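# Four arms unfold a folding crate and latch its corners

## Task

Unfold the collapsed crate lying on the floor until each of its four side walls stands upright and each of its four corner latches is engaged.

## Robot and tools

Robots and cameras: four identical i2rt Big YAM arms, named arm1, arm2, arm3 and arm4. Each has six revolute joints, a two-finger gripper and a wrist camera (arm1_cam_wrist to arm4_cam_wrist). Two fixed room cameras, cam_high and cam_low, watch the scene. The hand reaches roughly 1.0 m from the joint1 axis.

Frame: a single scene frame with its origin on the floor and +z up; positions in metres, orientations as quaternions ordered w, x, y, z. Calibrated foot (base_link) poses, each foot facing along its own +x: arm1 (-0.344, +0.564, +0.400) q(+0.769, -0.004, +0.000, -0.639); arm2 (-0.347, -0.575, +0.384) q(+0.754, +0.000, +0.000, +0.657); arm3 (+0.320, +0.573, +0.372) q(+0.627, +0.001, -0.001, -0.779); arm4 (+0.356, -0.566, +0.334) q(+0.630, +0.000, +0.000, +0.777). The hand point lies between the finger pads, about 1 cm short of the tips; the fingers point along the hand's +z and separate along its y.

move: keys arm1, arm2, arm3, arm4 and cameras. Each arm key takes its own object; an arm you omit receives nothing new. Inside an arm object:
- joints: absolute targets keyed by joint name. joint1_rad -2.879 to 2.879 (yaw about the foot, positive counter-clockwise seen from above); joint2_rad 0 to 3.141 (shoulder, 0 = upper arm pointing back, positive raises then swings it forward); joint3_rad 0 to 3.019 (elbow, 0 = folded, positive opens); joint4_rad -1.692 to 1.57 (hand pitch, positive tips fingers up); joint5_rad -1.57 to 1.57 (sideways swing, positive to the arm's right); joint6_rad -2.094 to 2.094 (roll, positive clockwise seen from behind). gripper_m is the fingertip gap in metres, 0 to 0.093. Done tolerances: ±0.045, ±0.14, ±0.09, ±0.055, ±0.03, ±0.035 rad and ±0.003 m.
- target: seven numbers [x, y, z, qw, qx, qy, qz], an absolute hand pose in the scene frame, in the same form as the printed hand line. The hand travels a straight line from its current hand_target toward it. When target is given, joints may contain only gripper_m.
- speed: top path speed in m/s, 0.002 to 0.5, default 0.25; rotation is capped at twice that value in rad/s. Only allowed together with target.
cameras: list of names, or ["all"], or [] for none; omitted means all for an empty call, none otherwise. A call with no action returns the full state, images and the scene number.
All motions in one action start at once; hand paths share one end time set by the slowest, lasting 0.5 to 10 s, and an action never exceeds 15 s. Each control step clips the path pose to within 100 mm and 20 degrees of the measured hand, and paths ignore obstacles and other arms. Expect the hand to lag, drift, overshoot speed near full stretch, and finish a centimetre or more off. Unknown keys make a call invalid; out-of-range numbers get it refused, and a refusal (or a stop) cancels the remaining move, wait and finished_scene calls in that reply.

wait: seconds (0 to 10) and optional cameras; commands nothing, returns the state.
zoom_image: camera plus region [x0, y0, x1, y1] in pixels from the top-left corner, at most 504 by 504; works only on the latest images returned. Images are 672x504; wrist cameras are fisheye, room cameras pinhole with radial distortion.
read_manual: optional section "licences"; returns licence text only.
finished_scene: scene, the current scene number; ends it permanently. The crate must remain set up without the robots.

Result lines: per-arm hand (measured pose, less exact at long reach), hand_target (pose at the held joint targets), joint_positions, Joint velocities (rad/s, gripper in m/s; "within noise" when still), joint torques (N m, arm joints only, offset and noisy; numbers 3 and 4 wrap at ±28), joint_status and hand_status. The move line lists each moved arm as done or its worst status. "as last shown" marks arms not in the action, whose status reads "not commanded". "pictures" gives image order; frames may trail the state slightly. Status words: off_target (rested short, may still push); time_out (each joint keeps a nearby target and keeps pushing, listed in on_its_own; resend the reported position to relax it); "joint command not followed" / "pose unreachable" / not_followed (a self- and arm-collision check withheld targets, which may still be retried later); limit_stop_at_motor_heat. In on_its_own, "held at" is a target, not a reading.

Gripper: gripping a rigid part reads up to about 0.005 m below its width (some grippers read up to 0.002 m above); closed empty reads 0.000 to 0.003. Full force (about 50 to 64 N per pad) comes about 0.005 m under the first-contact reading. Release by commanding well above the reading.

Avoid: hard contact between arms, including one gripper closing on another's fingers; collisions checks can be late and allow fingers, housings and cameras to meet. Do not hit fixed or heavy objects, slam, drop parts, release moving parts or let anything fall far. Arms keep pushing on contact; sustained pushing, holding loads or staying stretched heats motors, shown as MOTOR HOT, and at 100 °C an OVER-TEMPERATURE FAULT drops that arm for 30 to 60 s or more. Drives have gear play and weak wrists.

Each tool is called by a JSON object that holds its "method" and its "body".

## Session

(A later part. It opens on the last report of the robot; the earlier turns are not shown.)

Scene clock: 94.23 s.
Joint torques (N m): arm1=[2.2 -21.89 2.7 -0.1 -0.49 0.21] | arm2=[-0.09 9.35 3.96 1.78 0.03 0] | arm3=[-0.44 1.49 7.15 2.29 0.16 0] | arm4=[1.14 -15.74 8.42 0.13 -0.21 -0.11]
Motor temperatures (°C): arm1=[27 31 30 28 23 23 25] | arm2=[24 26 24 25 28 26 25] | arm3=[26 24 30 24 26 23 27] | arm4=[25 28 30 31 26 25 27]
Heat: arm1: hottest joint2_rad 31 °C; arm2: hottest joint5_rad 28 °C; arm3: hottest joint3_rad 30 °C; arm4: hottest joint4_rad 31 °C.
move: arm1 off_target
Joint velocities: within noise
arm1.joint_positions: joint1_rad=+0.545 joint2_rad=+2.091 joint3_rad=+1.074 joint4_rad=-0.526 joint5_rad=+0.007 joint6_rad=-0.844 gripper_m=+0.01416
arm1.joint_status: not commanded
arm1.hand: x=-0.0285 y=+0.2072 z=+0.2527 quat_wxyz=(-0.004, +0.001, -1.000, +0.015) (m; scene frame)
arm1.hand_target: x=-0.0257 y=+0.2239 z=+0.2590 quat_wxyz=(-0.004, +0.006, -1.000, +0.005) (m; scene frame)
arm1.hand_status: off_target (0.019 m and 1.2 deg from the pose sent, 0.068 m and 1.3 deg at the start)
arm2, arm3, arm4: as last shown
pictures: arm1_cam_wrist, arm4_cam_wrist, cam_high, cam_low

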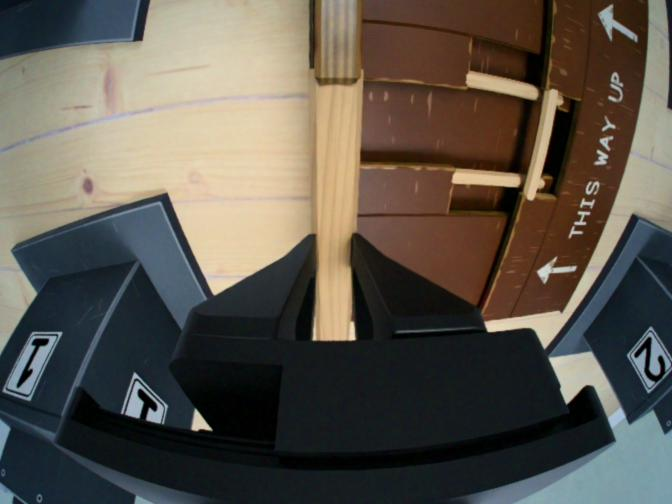

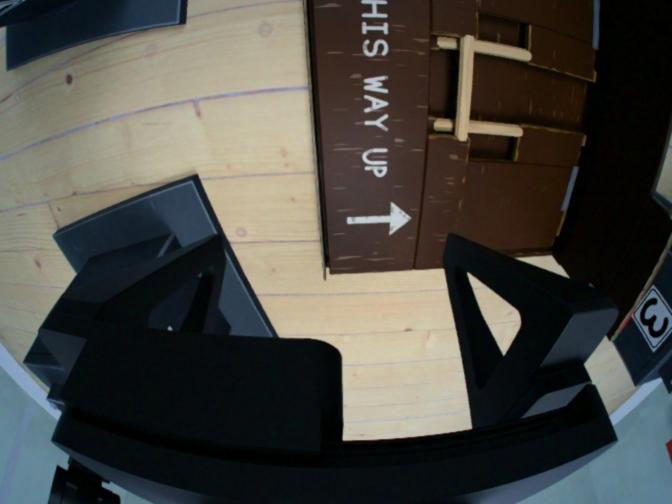

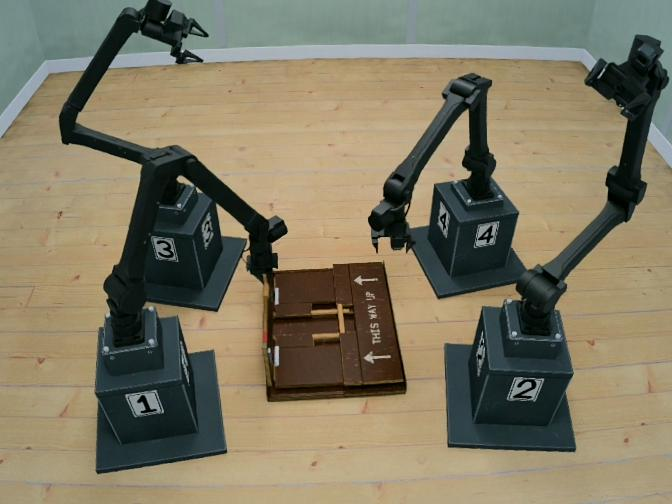

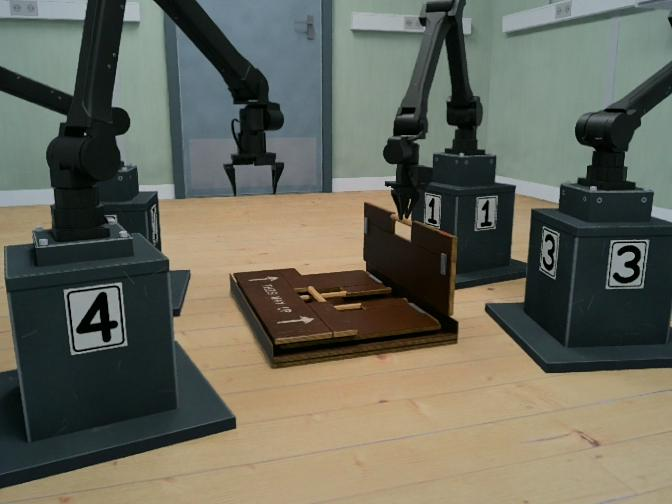

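{"method": "move", "body": {"arm1": {"target": [-0.025, 0.248, 0.260, -0.005, 0.003, -1, 0.005], "speed": 0.06}, "cameras": ["arm1_cam_wrist", "cam_low", "cam_high"]}}

{"method": "zoom_image", "body": {"camera": "cam_low", "region": [220, 170, 480, 380]}}

Scene clock: 96.03 s.
Joint torques (N m): arm1=[4.25 -21.83 1.06 -0.91 -0.73 0.35] | arm2=[-0.03 9.41 3.97 1.78 0.02 -0.01] | arm3=[-1.08 1.67 7.1 2.33 0.14 0.04] | arm4=[1.2 -15.79 8.42 0.13 -0.22 -0.11]
Motor temperatures (°C): arm1=[27 31 30 28 23 23 25] | arm2=[24 26 24 25 28 26 25] | arm3=[26 24 30 24 26 23 27] | arm4=[25 28 30 31 26 25 27]
Heat: arm1: hottest joint2_rad 31 °C; arm2: hottest joint5_rad 28 °C; arm3: hottest joint3_rad 30 °C; arm4: hottest joint4_rad 31 °C.
move: arm1 off_target
Joint velocities: within noise
arm1.joint_positions: joint1_rad=+0.550 joint2_rad=+2.079 joint3_rad=+1.043 joint4_rad=-0.474 joint5_rad=+0.011 joint6_rad=-0.825 gripper_m=+0.01415
arm1.joint_status: not commanded
arm1.hand: x=-0.0283 y=+0.2091 z=+0.2524 quat_wxyz=(-0.014, -0.006, -0.999, +0.029) (m; scene frame)
arm1.hand_target: x=-0.0258 y=+0.2460 z=+0.2585 quat_wxyz=(-0.005, +0.005, -1.000, +0.006) (m; scene frame)
arm1.hand_status: off_target (0.040 m and 3.1 deg from the pose sent, 0.042 m and 1.2 deg at the start)
arm2, arm3, arm4: as last shown
pictures: arm1_cam_wrist, cam_high, cam_low

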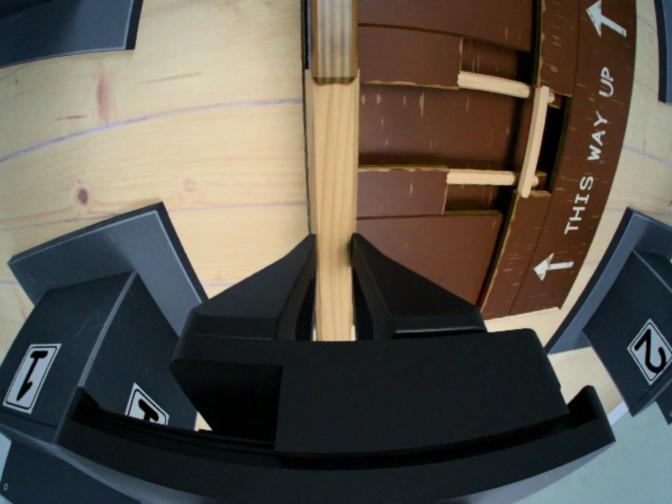

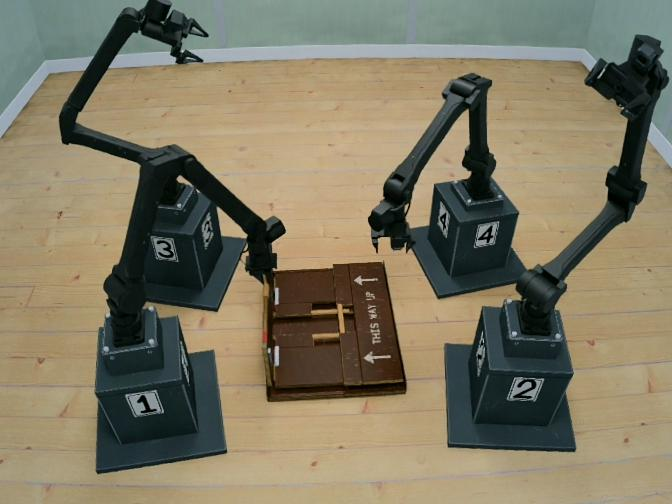

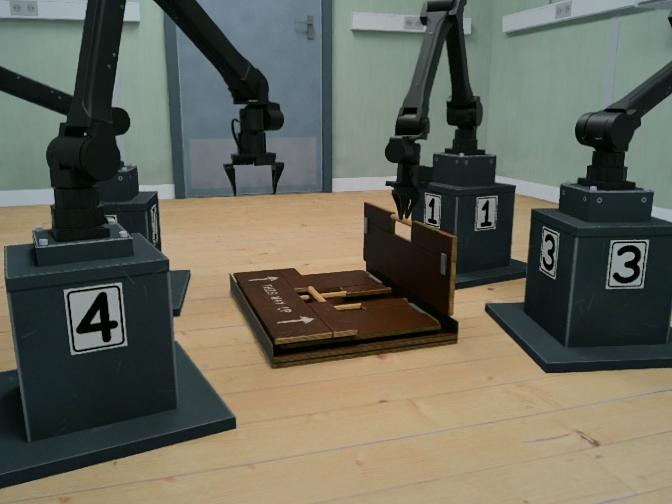

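Scaled by 1.938 from the camera's 672x504 image, which has a finer 960x720 frame.

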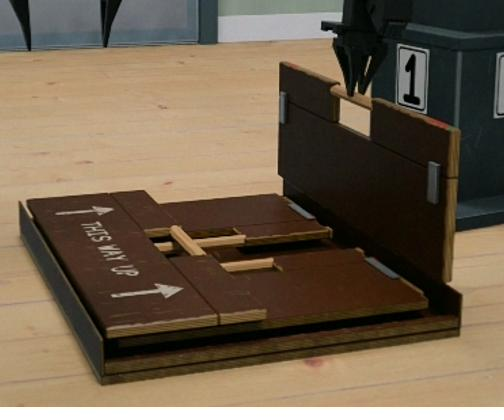

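{"method": "move", "body": {"arm1": {"target": [-0.025, 0.224, 0.260, -0.005, 0.003, -1, 0.005], "speed": 0.06}}}

{"method": "move", "body": {"arm1": {"joints": {"gripper_m": 0.036}}, "cameras": ["arm1_cam_wrist", "cam_low"]}}

Scene clock: 98.77 s.
Joint torques (N m): arm1=[1.38 -20.78 4.1 -1.74 -0.74 0.09] | arm2=[-0.09 9.41 3.97 1.78 0.03 0] | arm3=[-0.32 1.67 7.34 2.41 0.13 0.02] | arm4=[1.2 -15.79 8.43 0.13 -0.22 -0.11]
Motor temperatures (°C): arm1=[27 32 30 28 23 23 25] | arm2=[24 26 24 25 28 26 25] | arm3=[26 24 30 24 26 23 27] | arm4=[25 28 30 31 26 25 27]
Heat: arm1: hottest joint2_rad 32 °C; arm2: hottest joint5_rad 28 °C; arm3: hottest joint3_rad 30 °C; arm4: hottest joint4_rad 31 °C.
move: arm1 off_target
Joint velocities: within noise
arm1.joint_positions: joint1_rad=+0.548 joint2_rad=+2.082 joint3_rad=+1.052 joint4_rad=-0.489 joint5_rad=+0.013 joint6_rad=-0.825 gripper_m=+0.01414
arm1.joint_status: not commanded
arm1.hand: x=-0.0286 y=+0.2080 z=+0.2527 quat_wxyz=(-0.010, -0.006, -1.000, +0.026) (m; scene frame)
arm1.hand_target: x=-0.0259 y=+0.2233 z=+0.2595 quat_wxyz=(-0.004, +0.002, -1.000, +0.005) (m; scene frame)
arm1.hand_status: off_target (0.018 m and 2.7 deg from the pose sent, 0.017 m and 3.1 deg at the start)
arm2, arm3, arm4: as last shown
pictures: none

Scene clock: 99.43 s.
Joint torques (N m): arm1=[0.91 -19.55 4.27 0.17 -0.07 0.09] | arm2=[-0.09 9.47 3.96 1.77 0.02 0] | arm3=[-0.5 1.9 7.19 2.39 0.09 0] | arm4=[1.2 -15.79 8.43 0.13 -0.22 -0.11]
Motor temperatures (°C): arm1=[27 32 30 28 23 23 25] | arm2=[24 26 24 25 28 26 25] | arm3=[26 24 30 24 26 23 27] | arm4=[25 28 30 31 26 25 27]
Heat: arm1: hottest joint2_rad 32 °C; arm2: hottest joint5_rad 28 °C; arm3: hottest joint3_rad 30 °C; arm4: hottest joint4_rad 31 °C.
move: arm1 done
Joint velocities: within noise
arm1.joint_positions: joint1_rad=+0.557 joint2_rad=+2.071 joint3_rad=+1.052 joint4_rad=-0.543 joint5_rad=-0.004 joint6_rad=-0.819 gripper_m=+0.03594
arm1.joint_status: all done
arm1.hand: x=-0.0301 y=+0.2205 z=+0.2571 quat_wxyz=(-0.002, -0.005, -1.000, +0.005) (m; scene frame)
arm1.hand_target: x=-0.0262 y=+0.2253 z=+0.2599 quat_wxyz=(-0.002, +0.001, -1.000, +0.002) (m; scene frame)
arm1.hand_status: not commanded
arm2, arm3, arm4: as last shown
pictures: arm1_cam_wrist, cam_low

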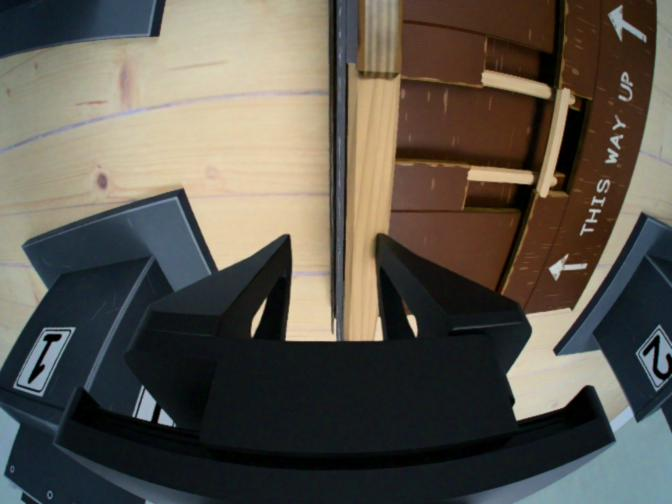

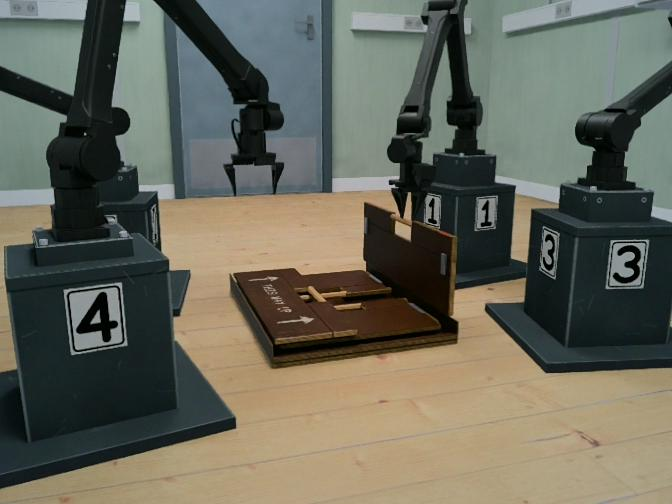

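{"method": "move", "body": {"arm1": {"target": [-0.025, 0.208, 0.262, -0.002, 0.003, -1, 0.003], "speed": 0.04}, "cameras": ["arm1_cam_wrist"]}}

Scene clock: 101.87 s.
Joint torques (N m): arm1=[-0.5 -18.26 6.94 -0.02 -0.06 -0.04] | arm2=[-0.03 9.47 3.97 1.78 0.03 0] | arm3=[-0.85 1.67 7.09 2.48 0.09 0.02] | arm4=[1.2 -15.79 8.42 0.12 -0.22 -0.11]
Motor temperatures (°C): arm1=[27 32 30 28 23 23 25] | arm2=[24 26 24 25 27 26 25] | arm3=[26 24 30 24 26 23 27] | arm4=[25 28 30 31 26 25 27]
Heat: arm1: hottest joint2_rad 32 °C; arm2: hottest joint5_rad 27 °C; arm3: hottest joint3_rad 30 °C; arm4: hottest joint4_rad 31 °C.
move: arm1 off_target
Joint velocities: within noise
arm1.joint_positions: joint1_rad=+0.559 joint2_rad=+2.071 joint3_rad=+1.058 joint4_rad=-0.568 joint5_rad=-0.006 joint6_rad=-0.828 gripper_m=+0.03598
arm1.joint_status: not commanded
arm1.hand: x=-0.0312 y=+0.2231 z=+0.2583 quat_wxyz=(+0.004, +0.000, -1.000, -0.003) (m; scene frame)
arm1.hand_target: x=-0.0240 y=+0.2097 z=+0.2619 quat_wxyz=(-0.003, +0.003, -1.000, +0.003) (m; scene frame)
arm1.hand_status: off_target (0.017 m and 1.0 deg from the pose sent, 0.014 m and 0.9 deg at the start)
arm2.joint_positions: joint1_rad=+0.742 joint2_rad=+0.378 joint3_rad=+1.702 joint4_rad=-1.262 joint5_rad=-0.142 joint6_rad=-0.320 gripper_m=+0.09396
arm2.joint_status: not commanded
arm2.hand: x=-0.3865 y=-0.5610 z=+1.1031 quat_wxyz=(-0.397, +0.664, -0.167, -0.611) (m; scene frame)
arm2.hand_target: x=-0.3859 y=-0.5619 z=+1.1085 quat_wxyz=(-0.399, +0.660, -0.165, -0.614) (m; scene frame)
arm2.hand_status: not commanded
arm3.joint_positions: joint1_rad=+0.368 joint2_rad=+0.508 joint3_rad=+1.375 joint4_rad=-1.360 joint5_rad=-0.070 joint6_rad=+0.635 gripper_m=+0.09396
arm3.joint_status: not commanded
arm3.hand: x=+0.3593 y=+0.3880 z=+0.9196 quat_wxyz=(-0.486, -0.725, -0.459, +0.167) (m; scene frame)
arm3.hand_target: x=+0.3588 y=+0.3913 z=+0.9281 quat_wxyz=(-0.494, -0.720, -0.456, +0.170) (m; scene frame)
arm3.hand_status: not commanded
arm4: as last shown
pictures: arm1_cam_wrist

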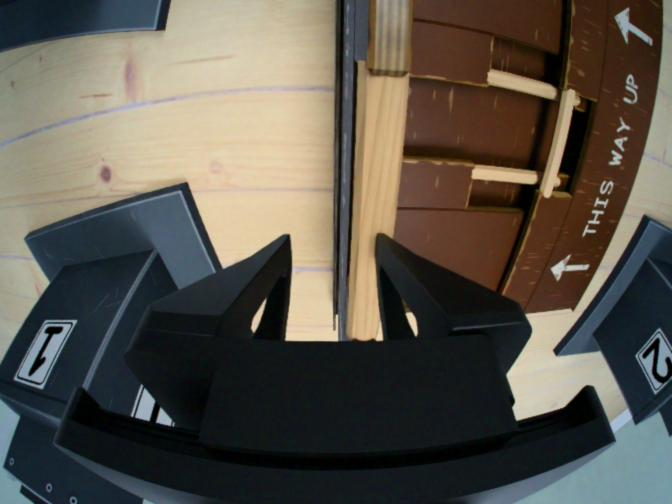

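{"method": "move", "body": {"arm1": {"target": [-0.025, 0.190, 0.262, -0.002, 0.003, -1, 0.003], "speed": 0.04}, "cameras": ["arm1_cam_wrist", "cam_low"]}}

Scene clock: 103.73 s.
Joint torques (N m): arm1=[-1.61 -17.79 7.24 0.27 0.01 -0.06] | arm2=[-0.09 9.41 3.95 1.78 0.02 0] | arm3=[-0.62 1.79 7.28 2.35 0.16 0.01] | arm4=[1.2 -15.74 8.43 0.13 -0.22 -0.11]
Motor temperatures (°C): arm1=[27 32 30 28 23 23 25] | arm2=[24 26 24 25 27 26 25] | arm3=[26 24 30 24 26 23 27] | arm4=[25 28 30 31 26 25 27]
Heat: arm1: hottest joint2_rad 32 °C; arm2: hottest joint5_rad 27 °C; arm3: hottest joint3_rad 30 °C; arm4: hottest joint4_rad 31 °C.
move: arm1 off_target
Joint velocities: within noise
arm1.joint_positions: joint1_rad=+0.534 joint2_rad=+2.083 joint3_rad=+1.101 joint4_rad=-0.594 joint5_rad=-0.006 joint6_rad=-0.854 gripper_m=+0.03598
arm1.joint_status: not commanded
arm1.hand: x=-0.0299 y=+0.2045 z=+0.2618 quat_wxyz=(+0.002, +0.001, -1.000, -0.001) (m; scene frame)
arm1.hand_target: x=-0.0238 y=+0.1911 z=+0.2622 quat_wxyz=(-0.002, +0.004, -1.000, +0.003) (m; scene frame)
arm1.hand_status: off_target (0.015 m and 0.7 deg from the pose sent, 0.034 m and 1.0 deg at the start)
arm2, arm3: as last shown
arm4.joint_positions: joint1_rad=+0.559 joint2_rad=+1.852 joint3_rad=+1.267 joint4_rad=-0.988 joint5_rad=+0.011 joint6_rad=-0.780 gripper_m=+0.09397
arm4.joint_status: not commanded
arm4.hand: x=+0.0040 y=-0.1973 z=+0.3509 quat_wxyz=(-0.003, +1.000, -0.012, +0.005) (m; scene frame)
arm4.hand_target: x=+0.0064 y=-0.1952 z=+0.3445 quat_wxyz=(+0.001, +1.000, -0.007, +0.007) (m; scene frame)
arm4.hand_status: not commanded
pictures: arm1_cam_wrist, cam_low

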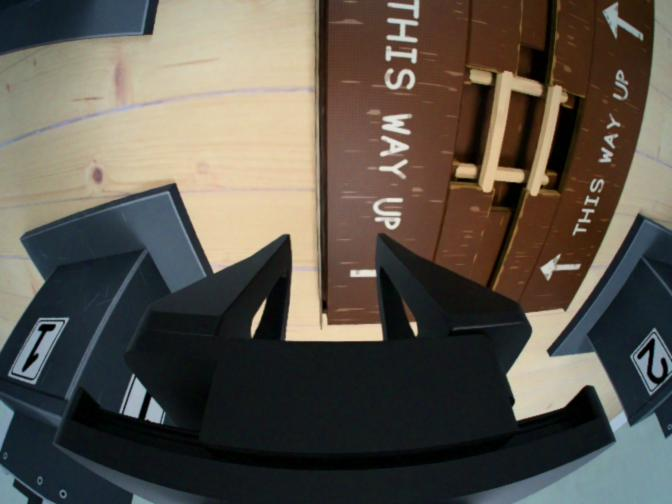

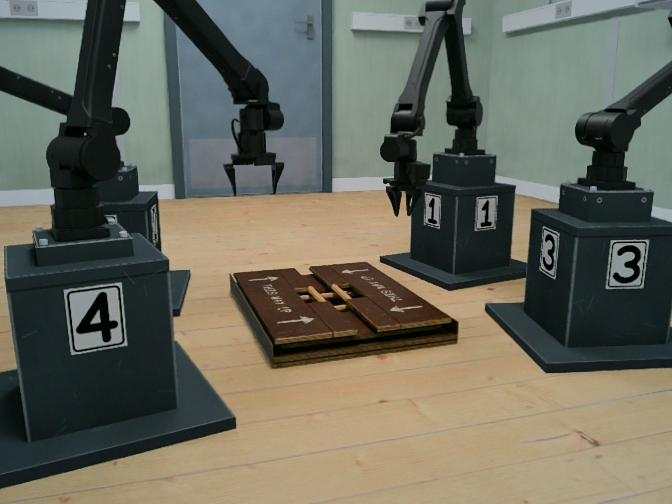

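{"method": "move", "body": {"arm1": {"target": [-0.024, 0.014, 0.10, -0.009, 0.003, -1, 0.012], "joints": {"gripper_m": 0.05}, "speed": 0.3}, "arm2": {"joints": {"joint1_rad": 0.22, "joint2_rad": 1.64, "joint3_rad": 1.16, "joint4_rad": -1.09, "joint5_rad": 0, "joint6_rad": 0.084, "gripper_m": 0.05}}, "arm3": {"joints": {"joint1_rad": 0.3, "joint2_rad": 1.631, "joint3_rad": 1.142, "joint4_rad": -1.082, "joint5_rad": 0, "joint6_rad": 0.085, "gripper_m": 0.05}}, "arm4": {"joints": {"gripper_m": 0.05}}}}

{"method": "move", "body": {"arm1": {"target": [-0.025, 0.014, 0.046, -0.009, 0.003, -1, 0.012], "speed": 0.15}, "cameras": ["arm1_cam_wrist", "cam_high", "cam_low"]}}

Scene clock: 115.90 s.
Joint torques (N m): arm1=[-0.44 -24.64 7.82 0.23 -0.04 -0.07] | arm2=[0.62 -15.03 7.98 0.34 0.07 0.06] | arm3=[-1.44 -11.69 5.83 0.96 0.24 -0.04] | arm4=[1.2 -15.79 8.42 0.12 -0.21 -0.11]
Motor temperatures (°C): arm1=[27 32 31 28 23 23 25] | arm2=[24 26 24 25 27 26 25] | arm3=[26 24 30 24 26 23 27] | arm4=[25 28 30 31 26 25 27]
Heat: arm1: hottest joint2_rad 32 °C; arm2: hottest joint5_rad 27 °C; arm3: hottest joint3_rad 30 °C; arm4: hottest joint4_rad 31 °C.
move: arm1 off_target; arm2 done; arm3 done; arm4 done
Joint velocities: within noise
arm1.joint_positions: joint1_rad=+0.349 joint2_rad=+2.650 joint3_rad=+1.730 joint4_rad=-0.638 joint5_rad=-0.013 joint6_rad=-1.040 gripper_m=+0.04994
arm1.joint_status: all done
arm1.hand: x=-0.0277 y=+0.0274 z=+0.0991 quat_wxyz=(-0.006, +0.001, -1.000, +0.005) (m; scene frame)
arm1.hand_target: x=-0.0229 y=+0.0170 z=+0.0979 quat_wxyz=(-0.010, +0.008, -1.000, +0.010) (m; scene frame)
arm1.hand_status: off_target (0.014 m and 0.9 deg from the pose sent, 0.250 m and 2.0 deg at the start)
arm2.joint_positions: joint1_rad=+0.230 joint2_rad=+1.651 joint3_rad=+1.136 joint4_rad=-1.091 joint5_rad=+0.007 joint6_rad=+0.084 gripper_m=+0.05013
arm2.joint_status: all done
arm2.hand: x=-0.3865 y=-0.1335 z=+0.4507 quat_wxyz=(+0.008, +0.711, -0.703, +0.016) (m; scene frame)
arm2.hand_target: x=-0.3873 y=-0.1229 z=+0.4583 quat_wxyz=(+0.000, +0.708, -0.706, +0.007) (m; scene frame)
arm2.hand_status: not commanded
arm3.joint_positions: joint1_rad=+0.302 joint2_rad=+1.625 joint3_rad=+1.150 joint4_rad=-1.092 joint5_rad=-0.004 joint6_rad=+0.096 gripper_m=+0.05012
arm3.joint_status: all done
arm3.hand: x=+0.3595 y=+0.1245 z=+0.4538 quat_wxyz=(-0.004, -0.710, -0.704, -0.002) (m; scene frame)
arm3.hand_target: x=+0.3536 y=+0.1256 z=+0.4438 quat_wxyz=(+0.002, -0.711, -0.703, -0.005) (m; scene frame)
arm3.hand_status: not commanded
arm4.joint_positions: joint1_rad=+0.559 joint2_rad=+1.852 joint3_rad=+1.267 joint4_rad=-0.988 joint5_rad=+0.011 joint6_rad=-0.780 gripper_m=+0.05007
arm4.joint_status: all done
arm4.hand: x=+0.0040 y=-0.1973 z=+0.3509 quat_wxyz=(-0.003, +1.000, -0.012, +0.005) (m; scene frame)
arm4.hand_target: x=+0.0064 y=-0.1952 z=+0.3445 quat_wxyz=(+0.001, +1.000, -0.007, +0.007) (m; scene frame)
arm4.hand_status: not commanded
pictures: none

Scene clock: 117.30 s.
Joint torques (N m): arm1=[-0.97 -24.88 7.27 0.88 0.12 0.02] | arm2=[-0.03 -15.03 7.94 0.35 0.06 0.07] | arm3=[-1.03 -12.45 5.87 0.81 0.23 -0.05] | arm4=[1.2 -15.74 8.42 0.12 -0.21 -0.11]
Motor temperatures (°C): arm1=[27 32 31 28 23 23 25] | arm2=[24 26 24 25 27 26 25] | arm3=[26 24 30 24 26 23 27] | arm4=[25 28 30 31 26 25 27]
Heat: arm1: hottest joint2_rad 32 °C; arm2: hottest joint5_rad 27 °C; arm3: hottest joint3_rad 30 °C; arm4: hottest joint4_rad 31 °C.
move: arm1 off_target
Joint velocities: within noise
arm1.joint_positions: joint1_rad=+0.349 joint2_rad=+2.774 joint3_rad=+1.815 joint4_rad=-0.617 joint5_rad=-0.012 joint6_rad=-1.040 gripper_m=+0.04994
arm1.joint_status: not commanded
arm1.hand: x=-0.0307 y=+0.0312 z=+0.0438 quat_wxyz=(-0.001, +0.001, -1.000, -0.002) (m; scene frame)
arm1.hand_target: x=-0.0252 y=+0.0140 z=+0.0471 quat_wxyz=(-0.009, +0.003, -1.000, +0.013) (m; scene frame)
arm1.hand_status: off_target (0.018 m and 1.9 deg from the pose sent, 0.055 m and 0.9 deg at the start)
arm2, arm3, arm4: as last shown
pictures: arm1_cam_wrist, cam_high, cam_low

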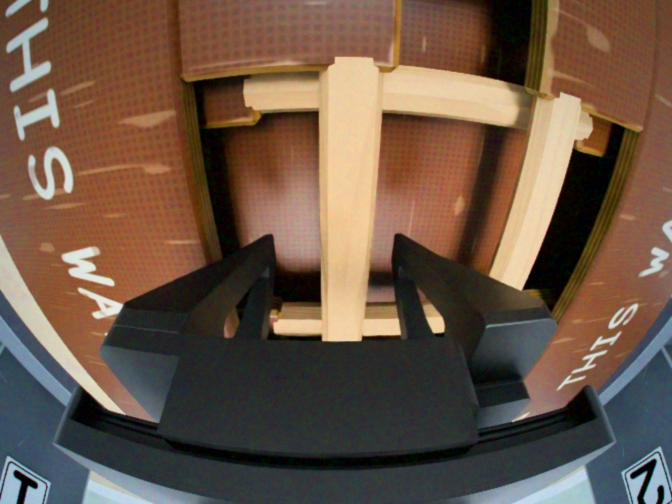

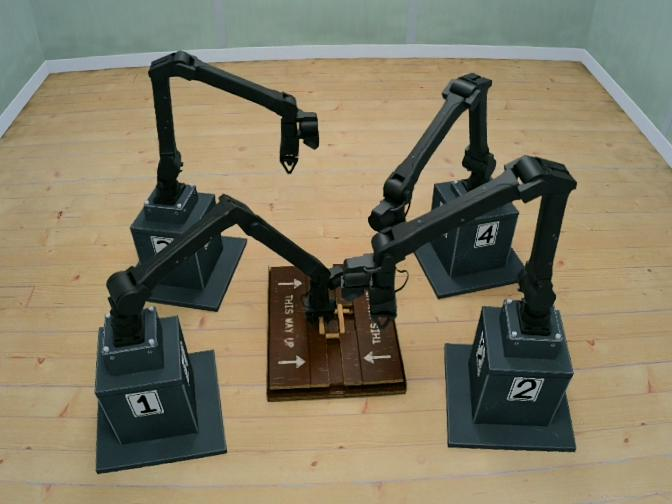

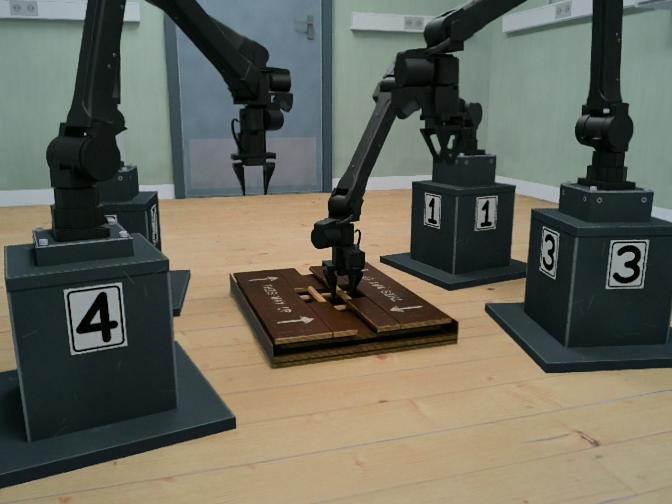

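{"method": "move", "body": {"arm1": {"joints": {"gripper_m": 0.009}}}}

{"method": "move", "body": {"arm1": {"target": [-0.025, 0.016, 0.095, -0.009, 0.003, -1, 0.013], "speed": 0.2}}}

{"method": "move", "body": {"arm1": {"target": [-0.025, 0.042, 0.145, -0.009, 0.003, -1, 0.013], "speed": 0.2}}}

{"method": "move", "body": {"arm1": {"target": [-0.025, 0.090, 0.197, -0.005, 0.003, -1, 0.005], "speed": 0.2}}}

{"method": "move", "body": {"arm1": {"target": [-0.025, 0.155, 0.242, -0.005, 0.003, -1, 0.005], "speed": 0.2}}}

{"method": "move", "body": {"arm1": {"target": [-0.025, 0.230, 0.258, -0.005, 0.003, -1, 0.005], "speed": 0.15}, "cameras": ["arm1_cam_wrist", "arm4_cam_wrist", "cam_high", "cam_low"]}}

Scene clock: 120.17 s.
Joint torques (N m): arm1=[-0.85 -25.58 7.09 0.7 -0.04 0] | arm2=[-0.09 -15.03 7.95 0.35 0.06 0.06] | arm3=[-1.26 -12.22 5.93 0.87 0.22 -0.06] | arm4=[1.14 -15.79 8.42 0.12 -0.21 -0.11]
Motor temperatures (°C): arm1=[27 32 31 28 23 23 25] | arm2=[24 26 24 25 27 26 25] | arm3=[26 24 30 24 26 23 27] | arm4=[25 28 30 30 26 25 27]
Heat: arm1: hottest joint2_rad 32 °C; arm2: hottest joint5_rad 27 °C; arm3: hottest joint3_rad 30 °C; arm4: hottest joint3_rad 30 °C.
move: arm1 off_target
Joint velocities: within noise
arm1.joint_positions: joint1_rad=+0.347 joint2_rad=+2.774 joint3_rad=+1.818 joint4_rad=-0.607 joint5_rad=-0.009 joint6_rad=-1.032 gripper_m=+0.01743
arm1.joint_status: gripper_m off_target (ended at +0.01746, target +0.00900)
arm1.hand: x=-0.0300 y=+0.0270 z=+0.0445 quat_wxyz=(-0.003, -0.003, -1.000, +0.004) (m; scene frame)
arm1.hand_target: x=-0.0256 y=+0.0130 z=+0.0471 quat_wxyz=(-0.010, -0.002, -1.000, +0.014) (m; scene frame)
arm1.hand_status: not commanded
arm2, arm3, arm4: as last shown
pictures: none

Scene clock: 121.20 s.
Joint torques (N m): arm1=[-0.32 -31.27 4.03 -0.85 -0.24 -0.03] | arm2=[-0.09 -14.97 7.95 0.35 0.06 0.06] | arm3=[-1.79 -12.63 5.94 0.81 0.21 -0.04] | arm4=[1.2 -15.79 8.43 0.13 -0.22 -0.11]
Motor temperatures (°C): arm1=[27 32 31 28 23 23 25] | arm2=[24 26 24 25 27 26 25] | arm3=[26 24 30 24 26 23 27] | arm4=[25 28 30 30 26 25 27]
Heat: arm1: hottest joint2_rad 32 °C; arm2: hottest joint5_rad 27 °C; arm3: hottest joint3_rad 30 °C; arm4: hottest joint3_rad 30 °C.
move: arm1 off_target
Joint velocities: within noise
arm1.joint_positions: joint1_rad=+0.349 joint2_rad=+2.734 joint3_rad=+1.782 joint4_rad=-0.603 joint5_rad=-0.003 joint6_rad=-1.031 gripper_m=+0.01744
arm1.joint_status: not commanded
arm1.hand: x=-0.0297 y=+0.0266 z=+0.0606 quat_wxyz=(-0.002, -0.003, -1.000, +0.009) (m; scene frame)
arm1.hand_target: x=-0.0232 y=+0.0148 z=+0.0935 quat_wxyz=(-0.010, +0.003, -1.000, +0.015) (m; scene frame)
arm1.hand_status: off_target (0.036 m and 1.1 deg from the pose sent, 0.052 m and 1.5 deg at the start)
arm2, arm3, arm4: as last shown
pictures: none

Scene clock: 122.23 s.
Joint torques (N m): arm1=[0.67 -29.45 3.71 -0.69 -0.16 0.09] | arm2=[-0.15 -14.97 7.95 0.35 0.06 0.07] | arm3=[-1.14 -12.51 5.91 0.85 0.24 -0.02] | arm4=[1.2 -15.79 8.42 0.13 -0.21 -0.11]
Motor temperatures (°C): arm1=[27 32 31 28 23 23 25] | arm2=[24 26 24 25 27 26 25] | arm3=[26 24 30 24 26 23 27] | arm4=[25 28 30 30 26 25 27]
Heat: arm1: hottest joint2_rad 32 °C; arm2: hottest joint5_rad 27 °C; arm3: hottest joint3_rad 30 °C; arm4: hottest joint3_rad 30 °C.
move: arm1 off_target
Joint velocities: within noise
arm1.joint_positions: joint1_rad=+0.358 joint2_rad=+2.573 joint3_rad=+1.634 joint4_rad=-0.600 joint5_rad=-0.006 joint6_rad=-1.028 gripper_m=+0.01687
arm1.joint_status: not commanded
arm1.hand: x=-0.0298 y=+0.0399 z=+0.1223 quat_wxyz=(-0.008, +0.000, -1.000, +0.015) (m; scene frame)
arm1.hand_target: x=-0.0243 y=+0.0420 z=+0.1439 quat_wxyz=(-0.009, +0.004, -1.000, +0.012) (m; scene frame)
arm1.hand_status: off_target (0.023 m and 0.5 deg from the pose sent, 0.086 m and 1.1 deg at the start)
arm2, arm3, arm4: as last shown
pictures: none

Scene clock: 123.30 s.
Joint torques (N m): arm1=[0.67 -27.4 3.12 -1.31 -0.32 0.21] | arm2=[-0.03 -15.03 7.95 0.35 0.06 0.07] | arm3=[-2.14 -11.87 6 0.76 0.25 -0.06] | arm4=[1.2 -15.79 8.43 0.13 -0.21 -0.11]
Motor temperatures (°C): arm1=[27 32 31 28 23 23 25] | arm2=[24 26 24 25 27 26 25] | arm3=[26 24 30 24 26 23 27] | arm4=[25 28 30 30 26 25 27]
Heat: arm1: hottest joint2_rad 32 °C; arm2: hottest joint5_rad 27 °C; arm3: hottest joint3_rad 30 °C; arm4: hottest joint3_rad 30 °C.
move: arm1 off_target
Joint velocities: within noise
arm1.joint_positions: joint1_rad=+0.387 joint2_rad=+2.403 joint3_rad=+1.462 joint4_rad=-0.594 joint5_rad=+0.000 joint6_rad=-0.998 gripper_m=+0.01699
arm1.joint_status: not commanded
arm1.hand: x=-0.0312 y=+0.0737 z=+0.1799 quat_wxyz=(-0.007, +0.000, -1.000, +0.018) (m; scene frame)
arm1.hand_target: x=-0.0287 y=+0.0864 z=+0.1962 quat_wxyz=(-0.004, +0.000, -1.000, +0.006) (m; scene frame)
arm1.hand_status: off_target (0.024 m and 1.6 deg from the pose sent, 0.090 m and 1.2 deg at the start)
arm2, arm3, arm4: as last shown
pictures: none

Scene clock: 124.37 s.
Joint torques (N m): arm1=[1.49 -24.06 3.44 -0.44 -0.36 0.18] | arm2=[-0.09 -14.97 7.95 0.32 0.06 0.07] | arm3=[-1.85 -11.99 5.82 0.79 0.25 -0.04] | arm4=[1.2 -15.79 8.43 0.12 -0.22 -0.11]
Motor temperatures (°C): arm1=[27 32 31 28 23 23 25] | arm2=[24 26 24 25 27 26 25] | arm3=[26 24 30 24 26 23 27] | arm4=[25 28 30 30 26 25 27]
Heat: arm1: hottest joint2_rad 32 °C; arm2: hottest joint5_rad 27 °C; arm3: hottest joint3_rad 30 °C; arm4: hottest joint3_rad 30 °C.
move: arm1 off_target
Joint velocities: within noise
arm1.joint_positions: joint1_rad=+0.453 joint2_rad=+2.212 joint3_rad=+1.247 joint4_rad=-0.580 joint5_rad=+0.000 joint6_rad=-0.931 gripper_m=+0.01658
arm1.joint_status: not commanded
arm1.hand: x=-0.0320 y=+0.1399 z=+0.2319 quat_wxyz=(-0.005, -0.001, -1.000, +0.013) (m; scene frame)
arm1.hand_target: x=-0.0269 y=+0.1529 z=+0.2422 quat_wxyz=(-0.005, +0.001, -1.000, +0.005) (m; scene frame)
arm1.hand_status: off_target (0.019 m and 1.1 deg from the pose sent, 0.102 m and 1.6 deg at the start)
arm2, arm3, arm4: as last shown
pictures: none

Scene clock: 125.67 s.
Joint torques (N m): arm1=[2.37 -21.77 2.56 -0.46 -0.94 0.24] | arm2=[-0.09 -14.92 7.95 0.36 0.06 0.06] | arm3=[-1.67 -11.99 5.83 0.77 0.24 -0.02] | arm4=[1.2 -15.79 8.42 0.12 -0.22 -0.11]
Motor temperatures (°C): arm1=[27 32 31 28 23 23 25] | arm2=[24 26 24 25 27 26 25] | arm3=[26 25 30 24 26 23 27] | arm4=[25 28 30 30 26 25 27]
Heat: arm1: hottest joint2_rad 32 °C; arm2: hottest joint5_rad 27 °C; arm3: hottest joint3_rad 30 °C; arm4: hottest joint3_rad 30 °C.
move: arm1 off_target
Joint velocities: within noise
arm1.joint_positions: joint1_rad=+0.544 joint2_rad=+2.093 joint3_rad=+1.063 joint4_rad=-0.511 joint5_rad=+0.019 joint6_rad=-0.840 gripper_m=+0.01652
arm1.joint_status: not commanded
arm1.hand: x=-0.0325 y=+0.2074 z=+0.2499 quat_wxyz=(+0.000, -0.001, -1.000, +0.020) (m; scene frame)
arm1.hand_target: x=-0.0249 y=+0.2283 z=+0.2581 quat_wxyz=(-0.004, +0.007, -1.000, +0.006) (m; scene frame)
arm1.hand_status: off_target (0.025 m and 1.9 deg from the pose sent, 0.094 m and 1.1 deg at the start)
arm2, arm3, arm4: as last shown
pictures: arm1_cam_wrist, arm4_cam_wrist, cam_high, cam_low

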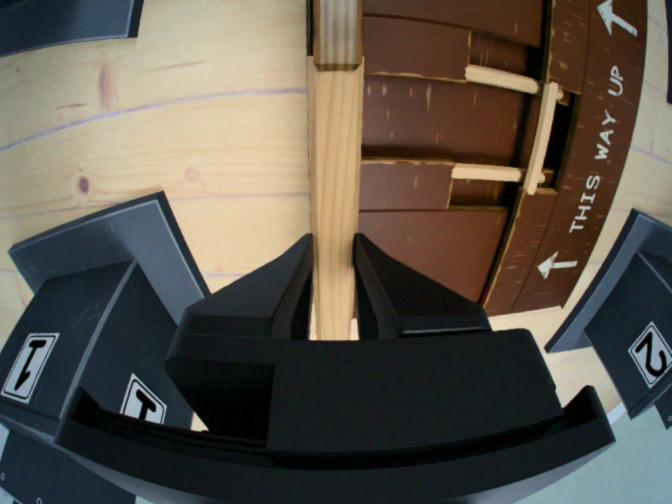

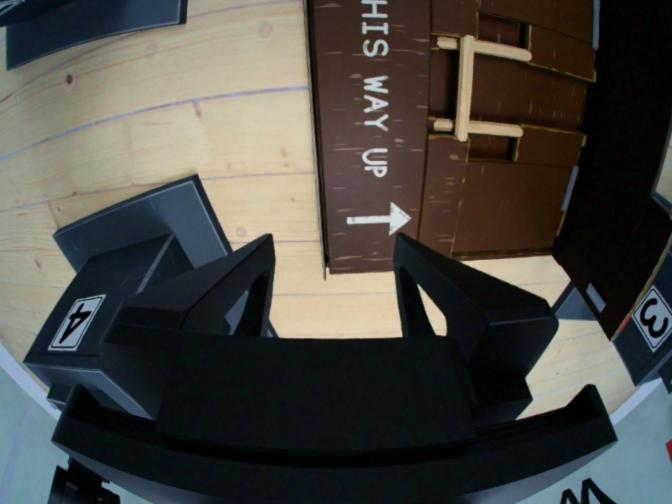

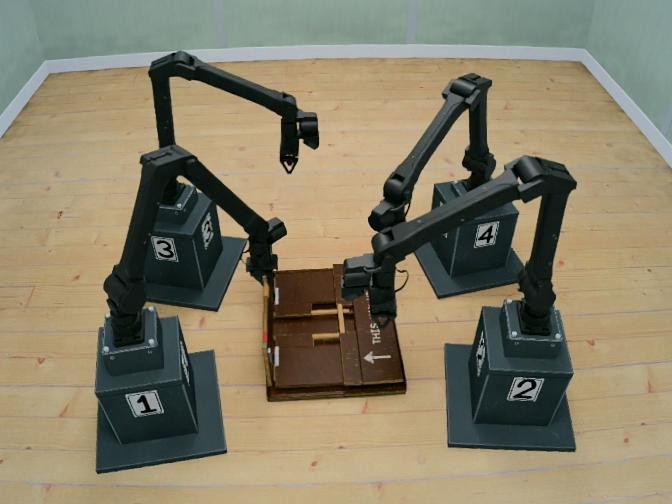

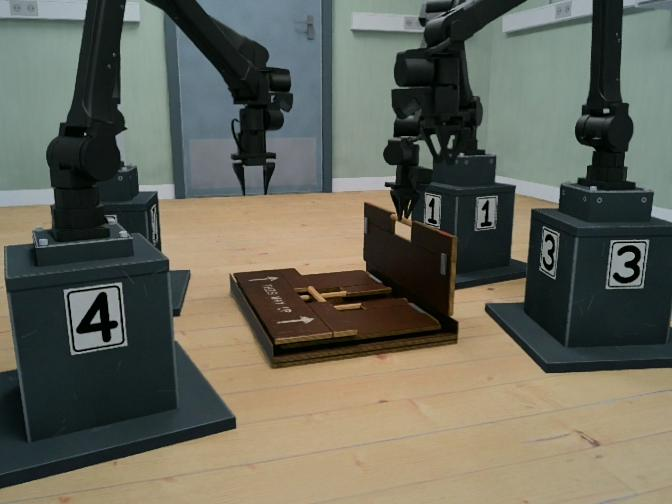

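{"method": "move", "body": {"arm4": {"target": [-0.030, -0.045, 0.12, 0, 1, 0, 0], "speed": 0.3}, "cameras": ["arm4_cam_wrist"]}}

Scene clock: 128.93 s.
Joint torques (N m): arm1=[2.49 -22.3 2.66 -0.25 -0.95 0.26] | arm2=[-0.03 -15.03 7.94 0.34 0.06 0.06] | arm3=[-2.14 -11.81 5.93 0.75 0.22 -0.03] | arm4=[1.55 -21.54 10.24 -0.5 -0.23 -0.1]
Motor temperatures (°C): arm1=[27 32 31 28 23 23 25] | arm2=[24 26 25 25 27 26 25] | arm3=[26 25 30 24 26 23 27] | arm4=[25 28 30 30 26 25 26]
Heat: arm1: hottest joint2_rad 32 °C; arm2: hottest joint5_rad 27 °C; arm3: hottest joint3_rad 30 °C; arm4: hottest joint3_rad 30 °C.
move: arm4 off_target
Joint velocities: within noise
arm1: as last shown
arm2.joint_positions: joint1_rad=+0.230 joint2_rad=+1.651 joint3_rad=+1.136 joint4_rad=-1.091 joint5_rad=+0.007 joint6_rad=+0.084 gripper_m=+0.05013
arm2.joint_status: not commanded
arm2.hand: x=-0.3865 y=-0.1335 z=+0.4507 quat_wxyz=(+0.008, +0.711, -0.703, +0.016) (m; scene frame)
arm2.hand_target: x=-0.3873 y=-0.1229 z=+0.4583 quat_wxyz=(+0.000, +0.708, -0.706, +0.007) (m; scene frame)
arm2.hand_status: not commanded
arm3.joint_positions: joint1_rad=+0.302 joint2_rad=+1.625 joint3_rad=+1.150 joint4_rad=-1.092 joint5_rad=-0.004 joint6_rad=+0.096 gripper_m=+0.05012
arm3.joint_status: not commanded
arm3.hand: x=+0.3595 y=+0.1245 z=+0.4538 quat_wxyz=(-0.004, -0.710, -0.704, -0.002) (m; scene frame)
arm3.hand_target: x=+0.3536 y=+0.1256 z=+0.4438 quat_wxyz=(+0.002, -0.711, -0.703, -0.005) (m; scene frame)
arm3.hand_status: not commanded
arm4.joint_positions: joint1_rad=+0.435 joint2_rad=+2.495 joint3_rad=+1.722 joint4_rad=-0.801 joint5_rad=-0.001 joint6_rad=-0.907 gripper_m=+0.05007
arm4.joint_status: not commanded
arm4.hand: x=-0.0260 y=-0.0554 z=+0.1244 quat_wxyz=(+0.001, +1.000, -0.011, +0.000) (m; scene frame)
arm4.hand_target: x=-0.0293 y=-0.0475 z=+0.1197 quat_wxyz=(+0.001, +1.000, -0.003, -0.002) (m; scene frame)
arm4.hand_status: off_target (0.012 m and 1.2 deg from the pose sent, 0.279 m and 1.5 deg at the start)
pictures: arm4_cam_wrist

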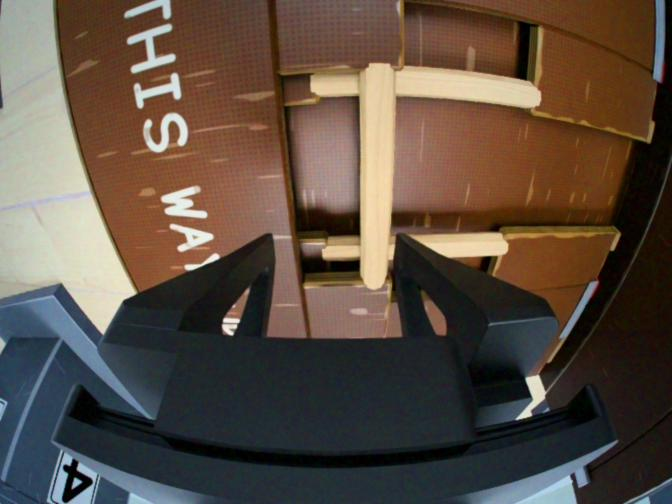

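{"method": "move", "body": {"arm4": {"target": [-0.031, -0.024, 0.095, 0, 1, 0.006, 0], "speed": 0.2}}}

{"method": "move", "body": {"arm4": {"target": [-0.031, -0.022, 0.044, 0, 1, 0.008, 0], "speed": 0.15}, "cameras": ["arm4_cam_wrist", "cam_low"]}}

Scene clock: 132.37 s.
Joint torques (N m): arm1=[2.67 -21.83 2.69 -0.28 -0.95 0.25] | arm2=[-0.03 -14.97 7.95 0.35 0.07 0.06] | arm3=[-1.67 -12.1 5.87 0.91 0.21 -0.03] | arm4=[1.26 -22.01 10.62 -0.54 -0.12 -0.11]
Motor temperatures (°C): arm1=[27 33 31 28 24 23 25] | arm2=[24 26 25 25 27 26 25] | arm3=[26 25 30 24 26 23 27] | arm4=[25 29 30 30 26 25 26]
Heat: arm1: hottest joint2_rad 33 °C; arm2: hottest joint5_rad 27 °C; arm3: hottest joint3_rad 30 °C; arm4: hottest joint3_rad 30 °C.
move: arm4 off_target
Joint velocities: within noise
arm1, arm2, arm3: as last shown
arm4.joint_positions: joint1_rad=+0.419 joint2_rad=+2.578 joint3_rad=+1.831 joint4_rad=-0.824 joint5_rad=-0.001 joint6_rad=-0.944 gripper_m=+0.05007
arm4.joint_status: not commanded
arm4.hand: x=-0.0303 y=-0.0327 z=+0.1026 quat_wxyz=(+0.000, +1.000, +0.000, -0.001) (m; scene frame)
arm4.hand_target: x=-0.0305 y=-0.0247 z=+0.0948 quat_wxyz=(+0.000, +1.000, +0.006, +0.000) (m; scene frame)
arm4.hand_status: off_target (0.012 m and 0.7 deg from the pose sent, 0.043 m and 1.9 deg at the start)
pictures: none

Scene clock: 133.80 s.
Joint torques (N m): arm1=[2.37 -21.66 2.59 -0.34 -0.97 0.23] | arm2=[-0.03 -14.97 7.94 0.35 0.06 0.06] | arm3=[-1.08 -12.22 5.83 0.77 0.23 -0.03] | arm4=[1.08 -22.48 10.07 0.09 -0.11 -0.11]
Motor temperatures (°C): arm1=[27 33 31 28 24 23 25] | arm2=[24 27 25 25 27 26 25] | arm3=[26 25 30 24 26 23 27] | arm4=[25 29 30 30 26 25 26]
Heat: arm1: hottest joint2_rad 33 °C; arm2: hottest joint2_rad 27 °C; arm3: hottest joint3_rad 30 °C; arm4: hottest joint3_rad 30 °C.
move: arm4 off_target
Joint velocities: within noise
arm1, arm2, arm3: as last shown
arm4.joint_positions: joint1_rad=+0.418 joint2_rad=+2.691 joint3_rad=+1.900 joint4_rad=-0.798 joint5_rad=-0.001 joint6_rad=-0.950 gripper_m=+0.05007
arm4.joint_status: not commanded
arm4.hand: x=-0.0282 y=-0.0339 z=+0.0491 quat_wxyz=(+0.008, +1.000, +0.002, +0.005) (m; scene frame)
arm4.hand_target: x=-0.0296 y=-0.0221 z=+0.0442 quat_wxyz=(+0.000, +1.000, +0.007, +0.000) (m; scene frame)
arm4.hand_status: off_target (0.013 m and 1.2 deg from the pose sent, 0.060 m and 0.9 deg at the start)
pictures: arm4_cam_wrist, cam_low

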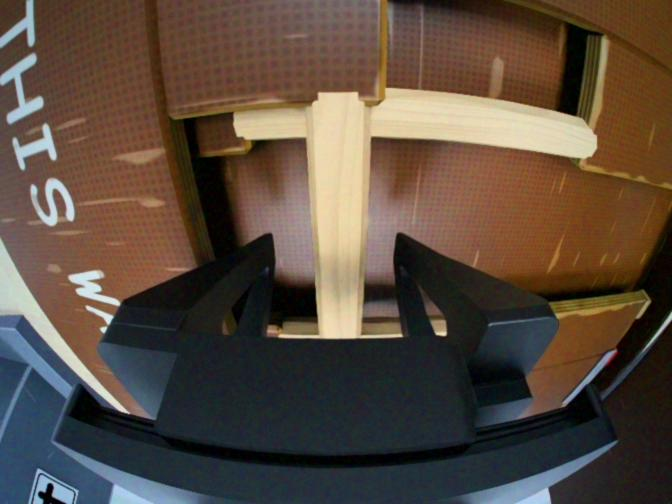

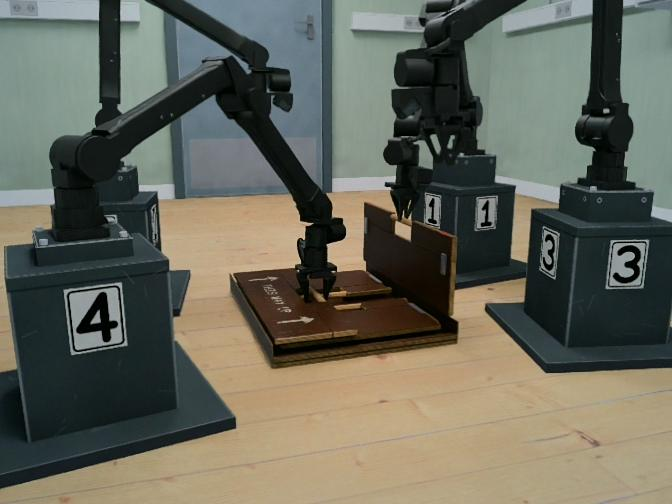

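{"method": "move", "body": {"arm4": {"joints": {"gripper_m": 0.009}}}}

{"method": "move", "body": {"arm4": {"target": [-0.030, -0.024, 0.095, 0, 1, 0.008, 0], "speed": 0.2}}}

{"method": "move", "body": {"arm4": {"target": [-0.030, -0.049, 0.145, 0, 1, 0.008, 0], "speed": 0.2}}}

{"method": "move", "body": {"arm4": {"target": [-0.030, -0.097, 0.197, 0, 1, 0.004, 0], "speed": 0.2}}}

{"method": "move", "body": {"arm4": {"target": [-0.030, -0.162, 0.242, 0, 1, 0.003, 0], "speed": 0.2}, "cameras": ["arm4_cam_wrist", "cam_low"]}}

Scene clock: 136.77 s.
Joint torques (N m): arm1=[2.32 -22.07 2.65 -0.44 -0.96 0.25] | arm2=[-0.09 -14.97 7.94 0.34 0.07 0.06] | arm3=[-1.26 -12.57 5.91 0.76 0.25 -0.04] | arm4=[1.2 -22.71 9.99 -0.05 -0.19 -0.06]
Motor temperatures (°C): arm1=[27 33 30 28 24 23 26] | arm2=[24 27 25 25 27 26 25] | arm3=[26 25 30 24 26 23 27] | arm4=[25 29 31 30 26 25 27]
Heat: arm1: hottest joint2_rad 33 °C; arm2: hottest joint2_rad 27 °C; arm3: hottest joint3_rad 30 °C; arm4: hottest joint3_rad 31 °C.
move: arm4 off_target
Joint velocities: within noise
arm1, arm2, arm3: as last shown
arm4.joint_positions: joint1_rad=+0.418 joint2_rad=+2.691 joint3_rad=+1.902 joint4_rad=-0.793 joint5_rad=+0.002 joint6_rad=-0.964 gripper_m=+0.01703
arm4.joint_status: gripper_m off_target (ended at +0.01706, target +0.00900)
arm4.hand: x=-0.0289 y=-0.0320 z=+0.0495 quat_wxyz=(+0.004, +1.000, +0.009, +0.004) (m; scene frame)
arm4.hand_target: x=-0.0306 y=-0.0221 z=+0.0443 quat_wxyz=(-0.001, +1.000, +0.013, +0.000) (m; scene frame)
arm4.hand_status: not commanded
pictures: none

Scene clock: 137.77 s.
Joint torques (N m): arm1=[1.96 -21.66 2.73 -0.36 -0.95 0.24] | arm2=[-0.09 -14.97 7.95 0.35 0.06 0.07] | arm3=[-1.73 -11.81 5.94 0.88 0.2 -0.06] | arm4=[1.26 -28.98 6.52 -1.69 -0.39 0.05]
Motor temperatures (°C): arm1=[27 33 30 28 24 23 26] | arm2=[24 27 25 25 27 26 25] | arm3=[26 25 30 24 26 23 27] | arm4=[25 29 30 30 26 25 27]
Heat: arm1: hottest joint2_rad 33 °C; arm2: hottest joint2_rad 27 °C; arm3: hottest joint3_rad 30 °C; arm4: hottest joint3_rad 30 °C.
move: arm4 off_target
Joint velocities: within noise
arm1, arm2, arm3: as last shown
arm4.joint_positions: joint1_rad=+0.419 joint2_rad=+2.665 joint3_rad=+1.883 joint4_rad=-0.793 joint5_rad=+0.007 joint6_rad=-0.964 gripper_m=+0.01703
arm4.joint_status: not commanded
arm4.hand: x=-0.0297 y=-0.0312 z=+0.0612 quat_wxyz=(+0.000, +1.000, +0.010, +0.004) (m; scene frame)
arm4.hand_target: x=-0.0322 y=-0.0228 z=+0.0934 quat_wxyz=(-0.003, +1.000, +0.009, -0.002) (m; scene frame)
arm4.hand_status: off_target (0.035 m and 0.5 deg from the pose sent, 0.046 m and 0.7 deg at the start)
pictures: none

Scene clock: 138.80 s.
Joint torques (N m): arm1=[2.55 -21.6 2.74 -0.38 -0.94 0.24] | arm2=[-0.03 -14.97 7.95 0.35 0.06 0.07] | arm3=[-1.26 -12.22 5.98 0.84 0.23 -0.06] | arm4=[2.37 -26.87 6.16 -1.46 -0.41 0.29]
Motor temperatures (°C): arm1=[27 33 30 28 24 23 26] | arm2=[24 27 25 25 27 26 25] | arm3=[26 25 30 24 26 23 27] | arm4=[25 29 30 30 26 25 27]
Heat: arm1: hottest joint2_rad 33 °C; arm2: hottest joint2_rad 27 °C; arm3: hottest joint3_rad 30 °C; arm4: hottest joint3_rad 30 °C.
move: arm4 off_target
Joint velocities: within noise
arm1, arm2, arm3: as last shown
arm4.joint_positions: joint1_rad=+0.428 joint2_rad=+2.510 joint3_rad=+1.761 joint4_rad=-0.813 joint5_rad=+0.008 joint6_rad=-0.956 gripper_m=+0.01647
arm4.joint_status: not commanded
arm4.hand: x=-0.0283 y=-0.0429 z=+0.1254 quat_wxyz=(-0.006, +1.000, +0.011, +0.001) (m; scene frame)
arm4.hand_target: x=-0.0317 y=-0.0490 z=+0.1444 quat_wxyz=(+0.000, +1.000, +0.006, +0.000) (m; scene frame)
arm4.hand_status: off_target (0.021 m and 0.7 deg from the pose sent, 0.086 m and 0.5 deg at the start)
pictures: none

Scene clock: 139.87 s.
Joint torques (N m): arm1=[2.61 -21.83 2.74 -0.39 -0.95 0.23] | arm2=[-0.03 -15.03 7.95 0.34 0.07 0.06] | arm3=[-1.26 -11.69 6.01 0.99 0.23 -0.06] | arm4=[2.73 -25.11 5.45 -1.78 -0.64 0.38]
Motor temperatures (°C): arm1=[27 33 30 28 24 23 26] | arm2=[24 27 25 25 27 26 25] | arm3=[26 25 30 24 26 23 27] | arm4=[25 29 30 30 26 25 27]
Heat: arm1: hottest joint2_rad 33 °C; arm2: hottest joint2_rad 27 °C; arm3: hottest joint3_rad 30 °C; arm4: hottest joint3_rad 30 °C.
move: arm4 off_target
Joint velocities: within noise
arm1, arm2, arm3: as last shown
arm4.joint_positions: joint1_rad=+0.462 joint2_rad=+2.337 joint3_rad=+1.590 joint4_rad=-0.795 joint5_rad=+0.016 joint6_rad=-0.923 gripper_m=+0.01670
arm4.joint_status: not commanded
arm4.hand: x=-0.0272 y=-0.0774 z=+0.1835 quat_wxyz=(-0.017, +1.000, +0.011, -0.003) (m; scene frame)
arm4.hand_target: x=-0.0278 y=-0.0939 z=+0.1968 quat_wxyz=(-0.001, +1.000, +0.005, +0.000) (m; scene frame)
arm4.hand_status: off_target (0.024 m and 2.1 deg from the pose sent, 0.090 m and 1.0 deg at the start)
pictures: none

Scene clock: 140.93 s.
Joint torques (N m): arm1=[2.37 -21.89 2.63 -0.51 -0.93 0.22] | arm2=[-0.03 -14.97 7.94 0.35 0.06 0.06] | arm3=[-1.26 -11.87 5.9 0.75 0.24 -0.04] | arm4=[3.43 -21.77 6.02 -1.22 -0.71 0.48]
Motor temperatures (°C): arm1=[27 33 30 28 24 23 26] | arm2=[24 27 25 25 27 26 25] | arm3=[26 25 30 24 26 23 27] | arm4=[25 29 30 30 26 25 27]
Heat: arm1: hottest joint2_rad 33 °C; arm2: hottest joint2_rad 27 °C; arm3: hottest joint3_rad 30 °C; arm4: hottest joint3_rad 30 °C.
move: arm4 off_target
Joint velocities: within noise
arm1.joint_positions: joint1_rad=+0.544 joint2_rad=+2.093 joint3_rad=+1.063 joint4_rad=-0.511 joint5_rad=+0.019 joint6_rad=-0.840 gripper_m=+0.01652
arm1.joint_status: not commanded
arm1.hand: x=-0.0325 y=+0.2074 z=+0.2499 quat_wxyz=(+0.000, -0.001, -1.000, +0.020) (m; scene frame)
arm1.hand_target: x=-0.0249 y=+0.2283 z=+0.2581 quat_wxyz=(-0.004, +0.007, -1.000, +0.006) (m; scene frame)
arm1.hand_status: not commanded
arm2, arm3: as last shown
arm4.joint_positions: joint1_rad=+0.533 joint2_rad=+2.151 joint3_rad=+1.397 joint4_rad=-0.796 joint5_rad=+0.017 joint6_rad=-0.851 gripper_m=+0.01628
arm4.joint_status: not commanded
arm4.hand: x=-0.0259 y=-0.1433 z=+0.2350 quat_wxyz=(-0.013, +1.000, +0.010, +0.000) (m; scene frame)
arm4.hand_target: x=-0.0300 y=-0.1610 z=+0.2418 quat_wxyz=(+0.000, +1.000, +0.003, +0.001) (m; scene frame)
arm4.hand_status: off_target (0.020 m and 1.7 deg from the pose sent, 0.103 m and 2.1 deg at the start)
pictures: arm4_cam_wrist, cam_low

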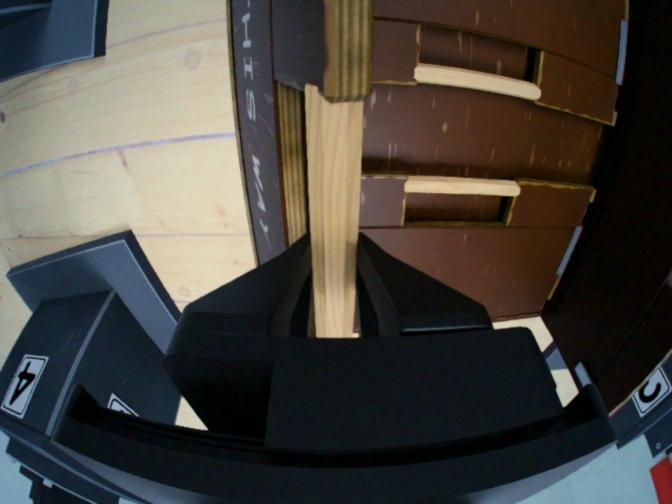

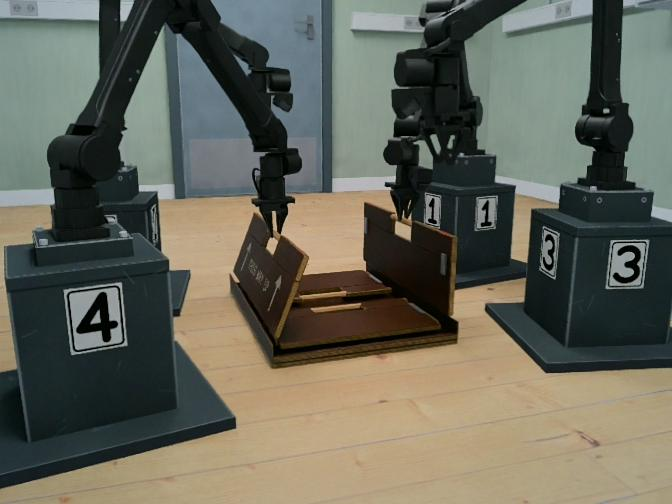

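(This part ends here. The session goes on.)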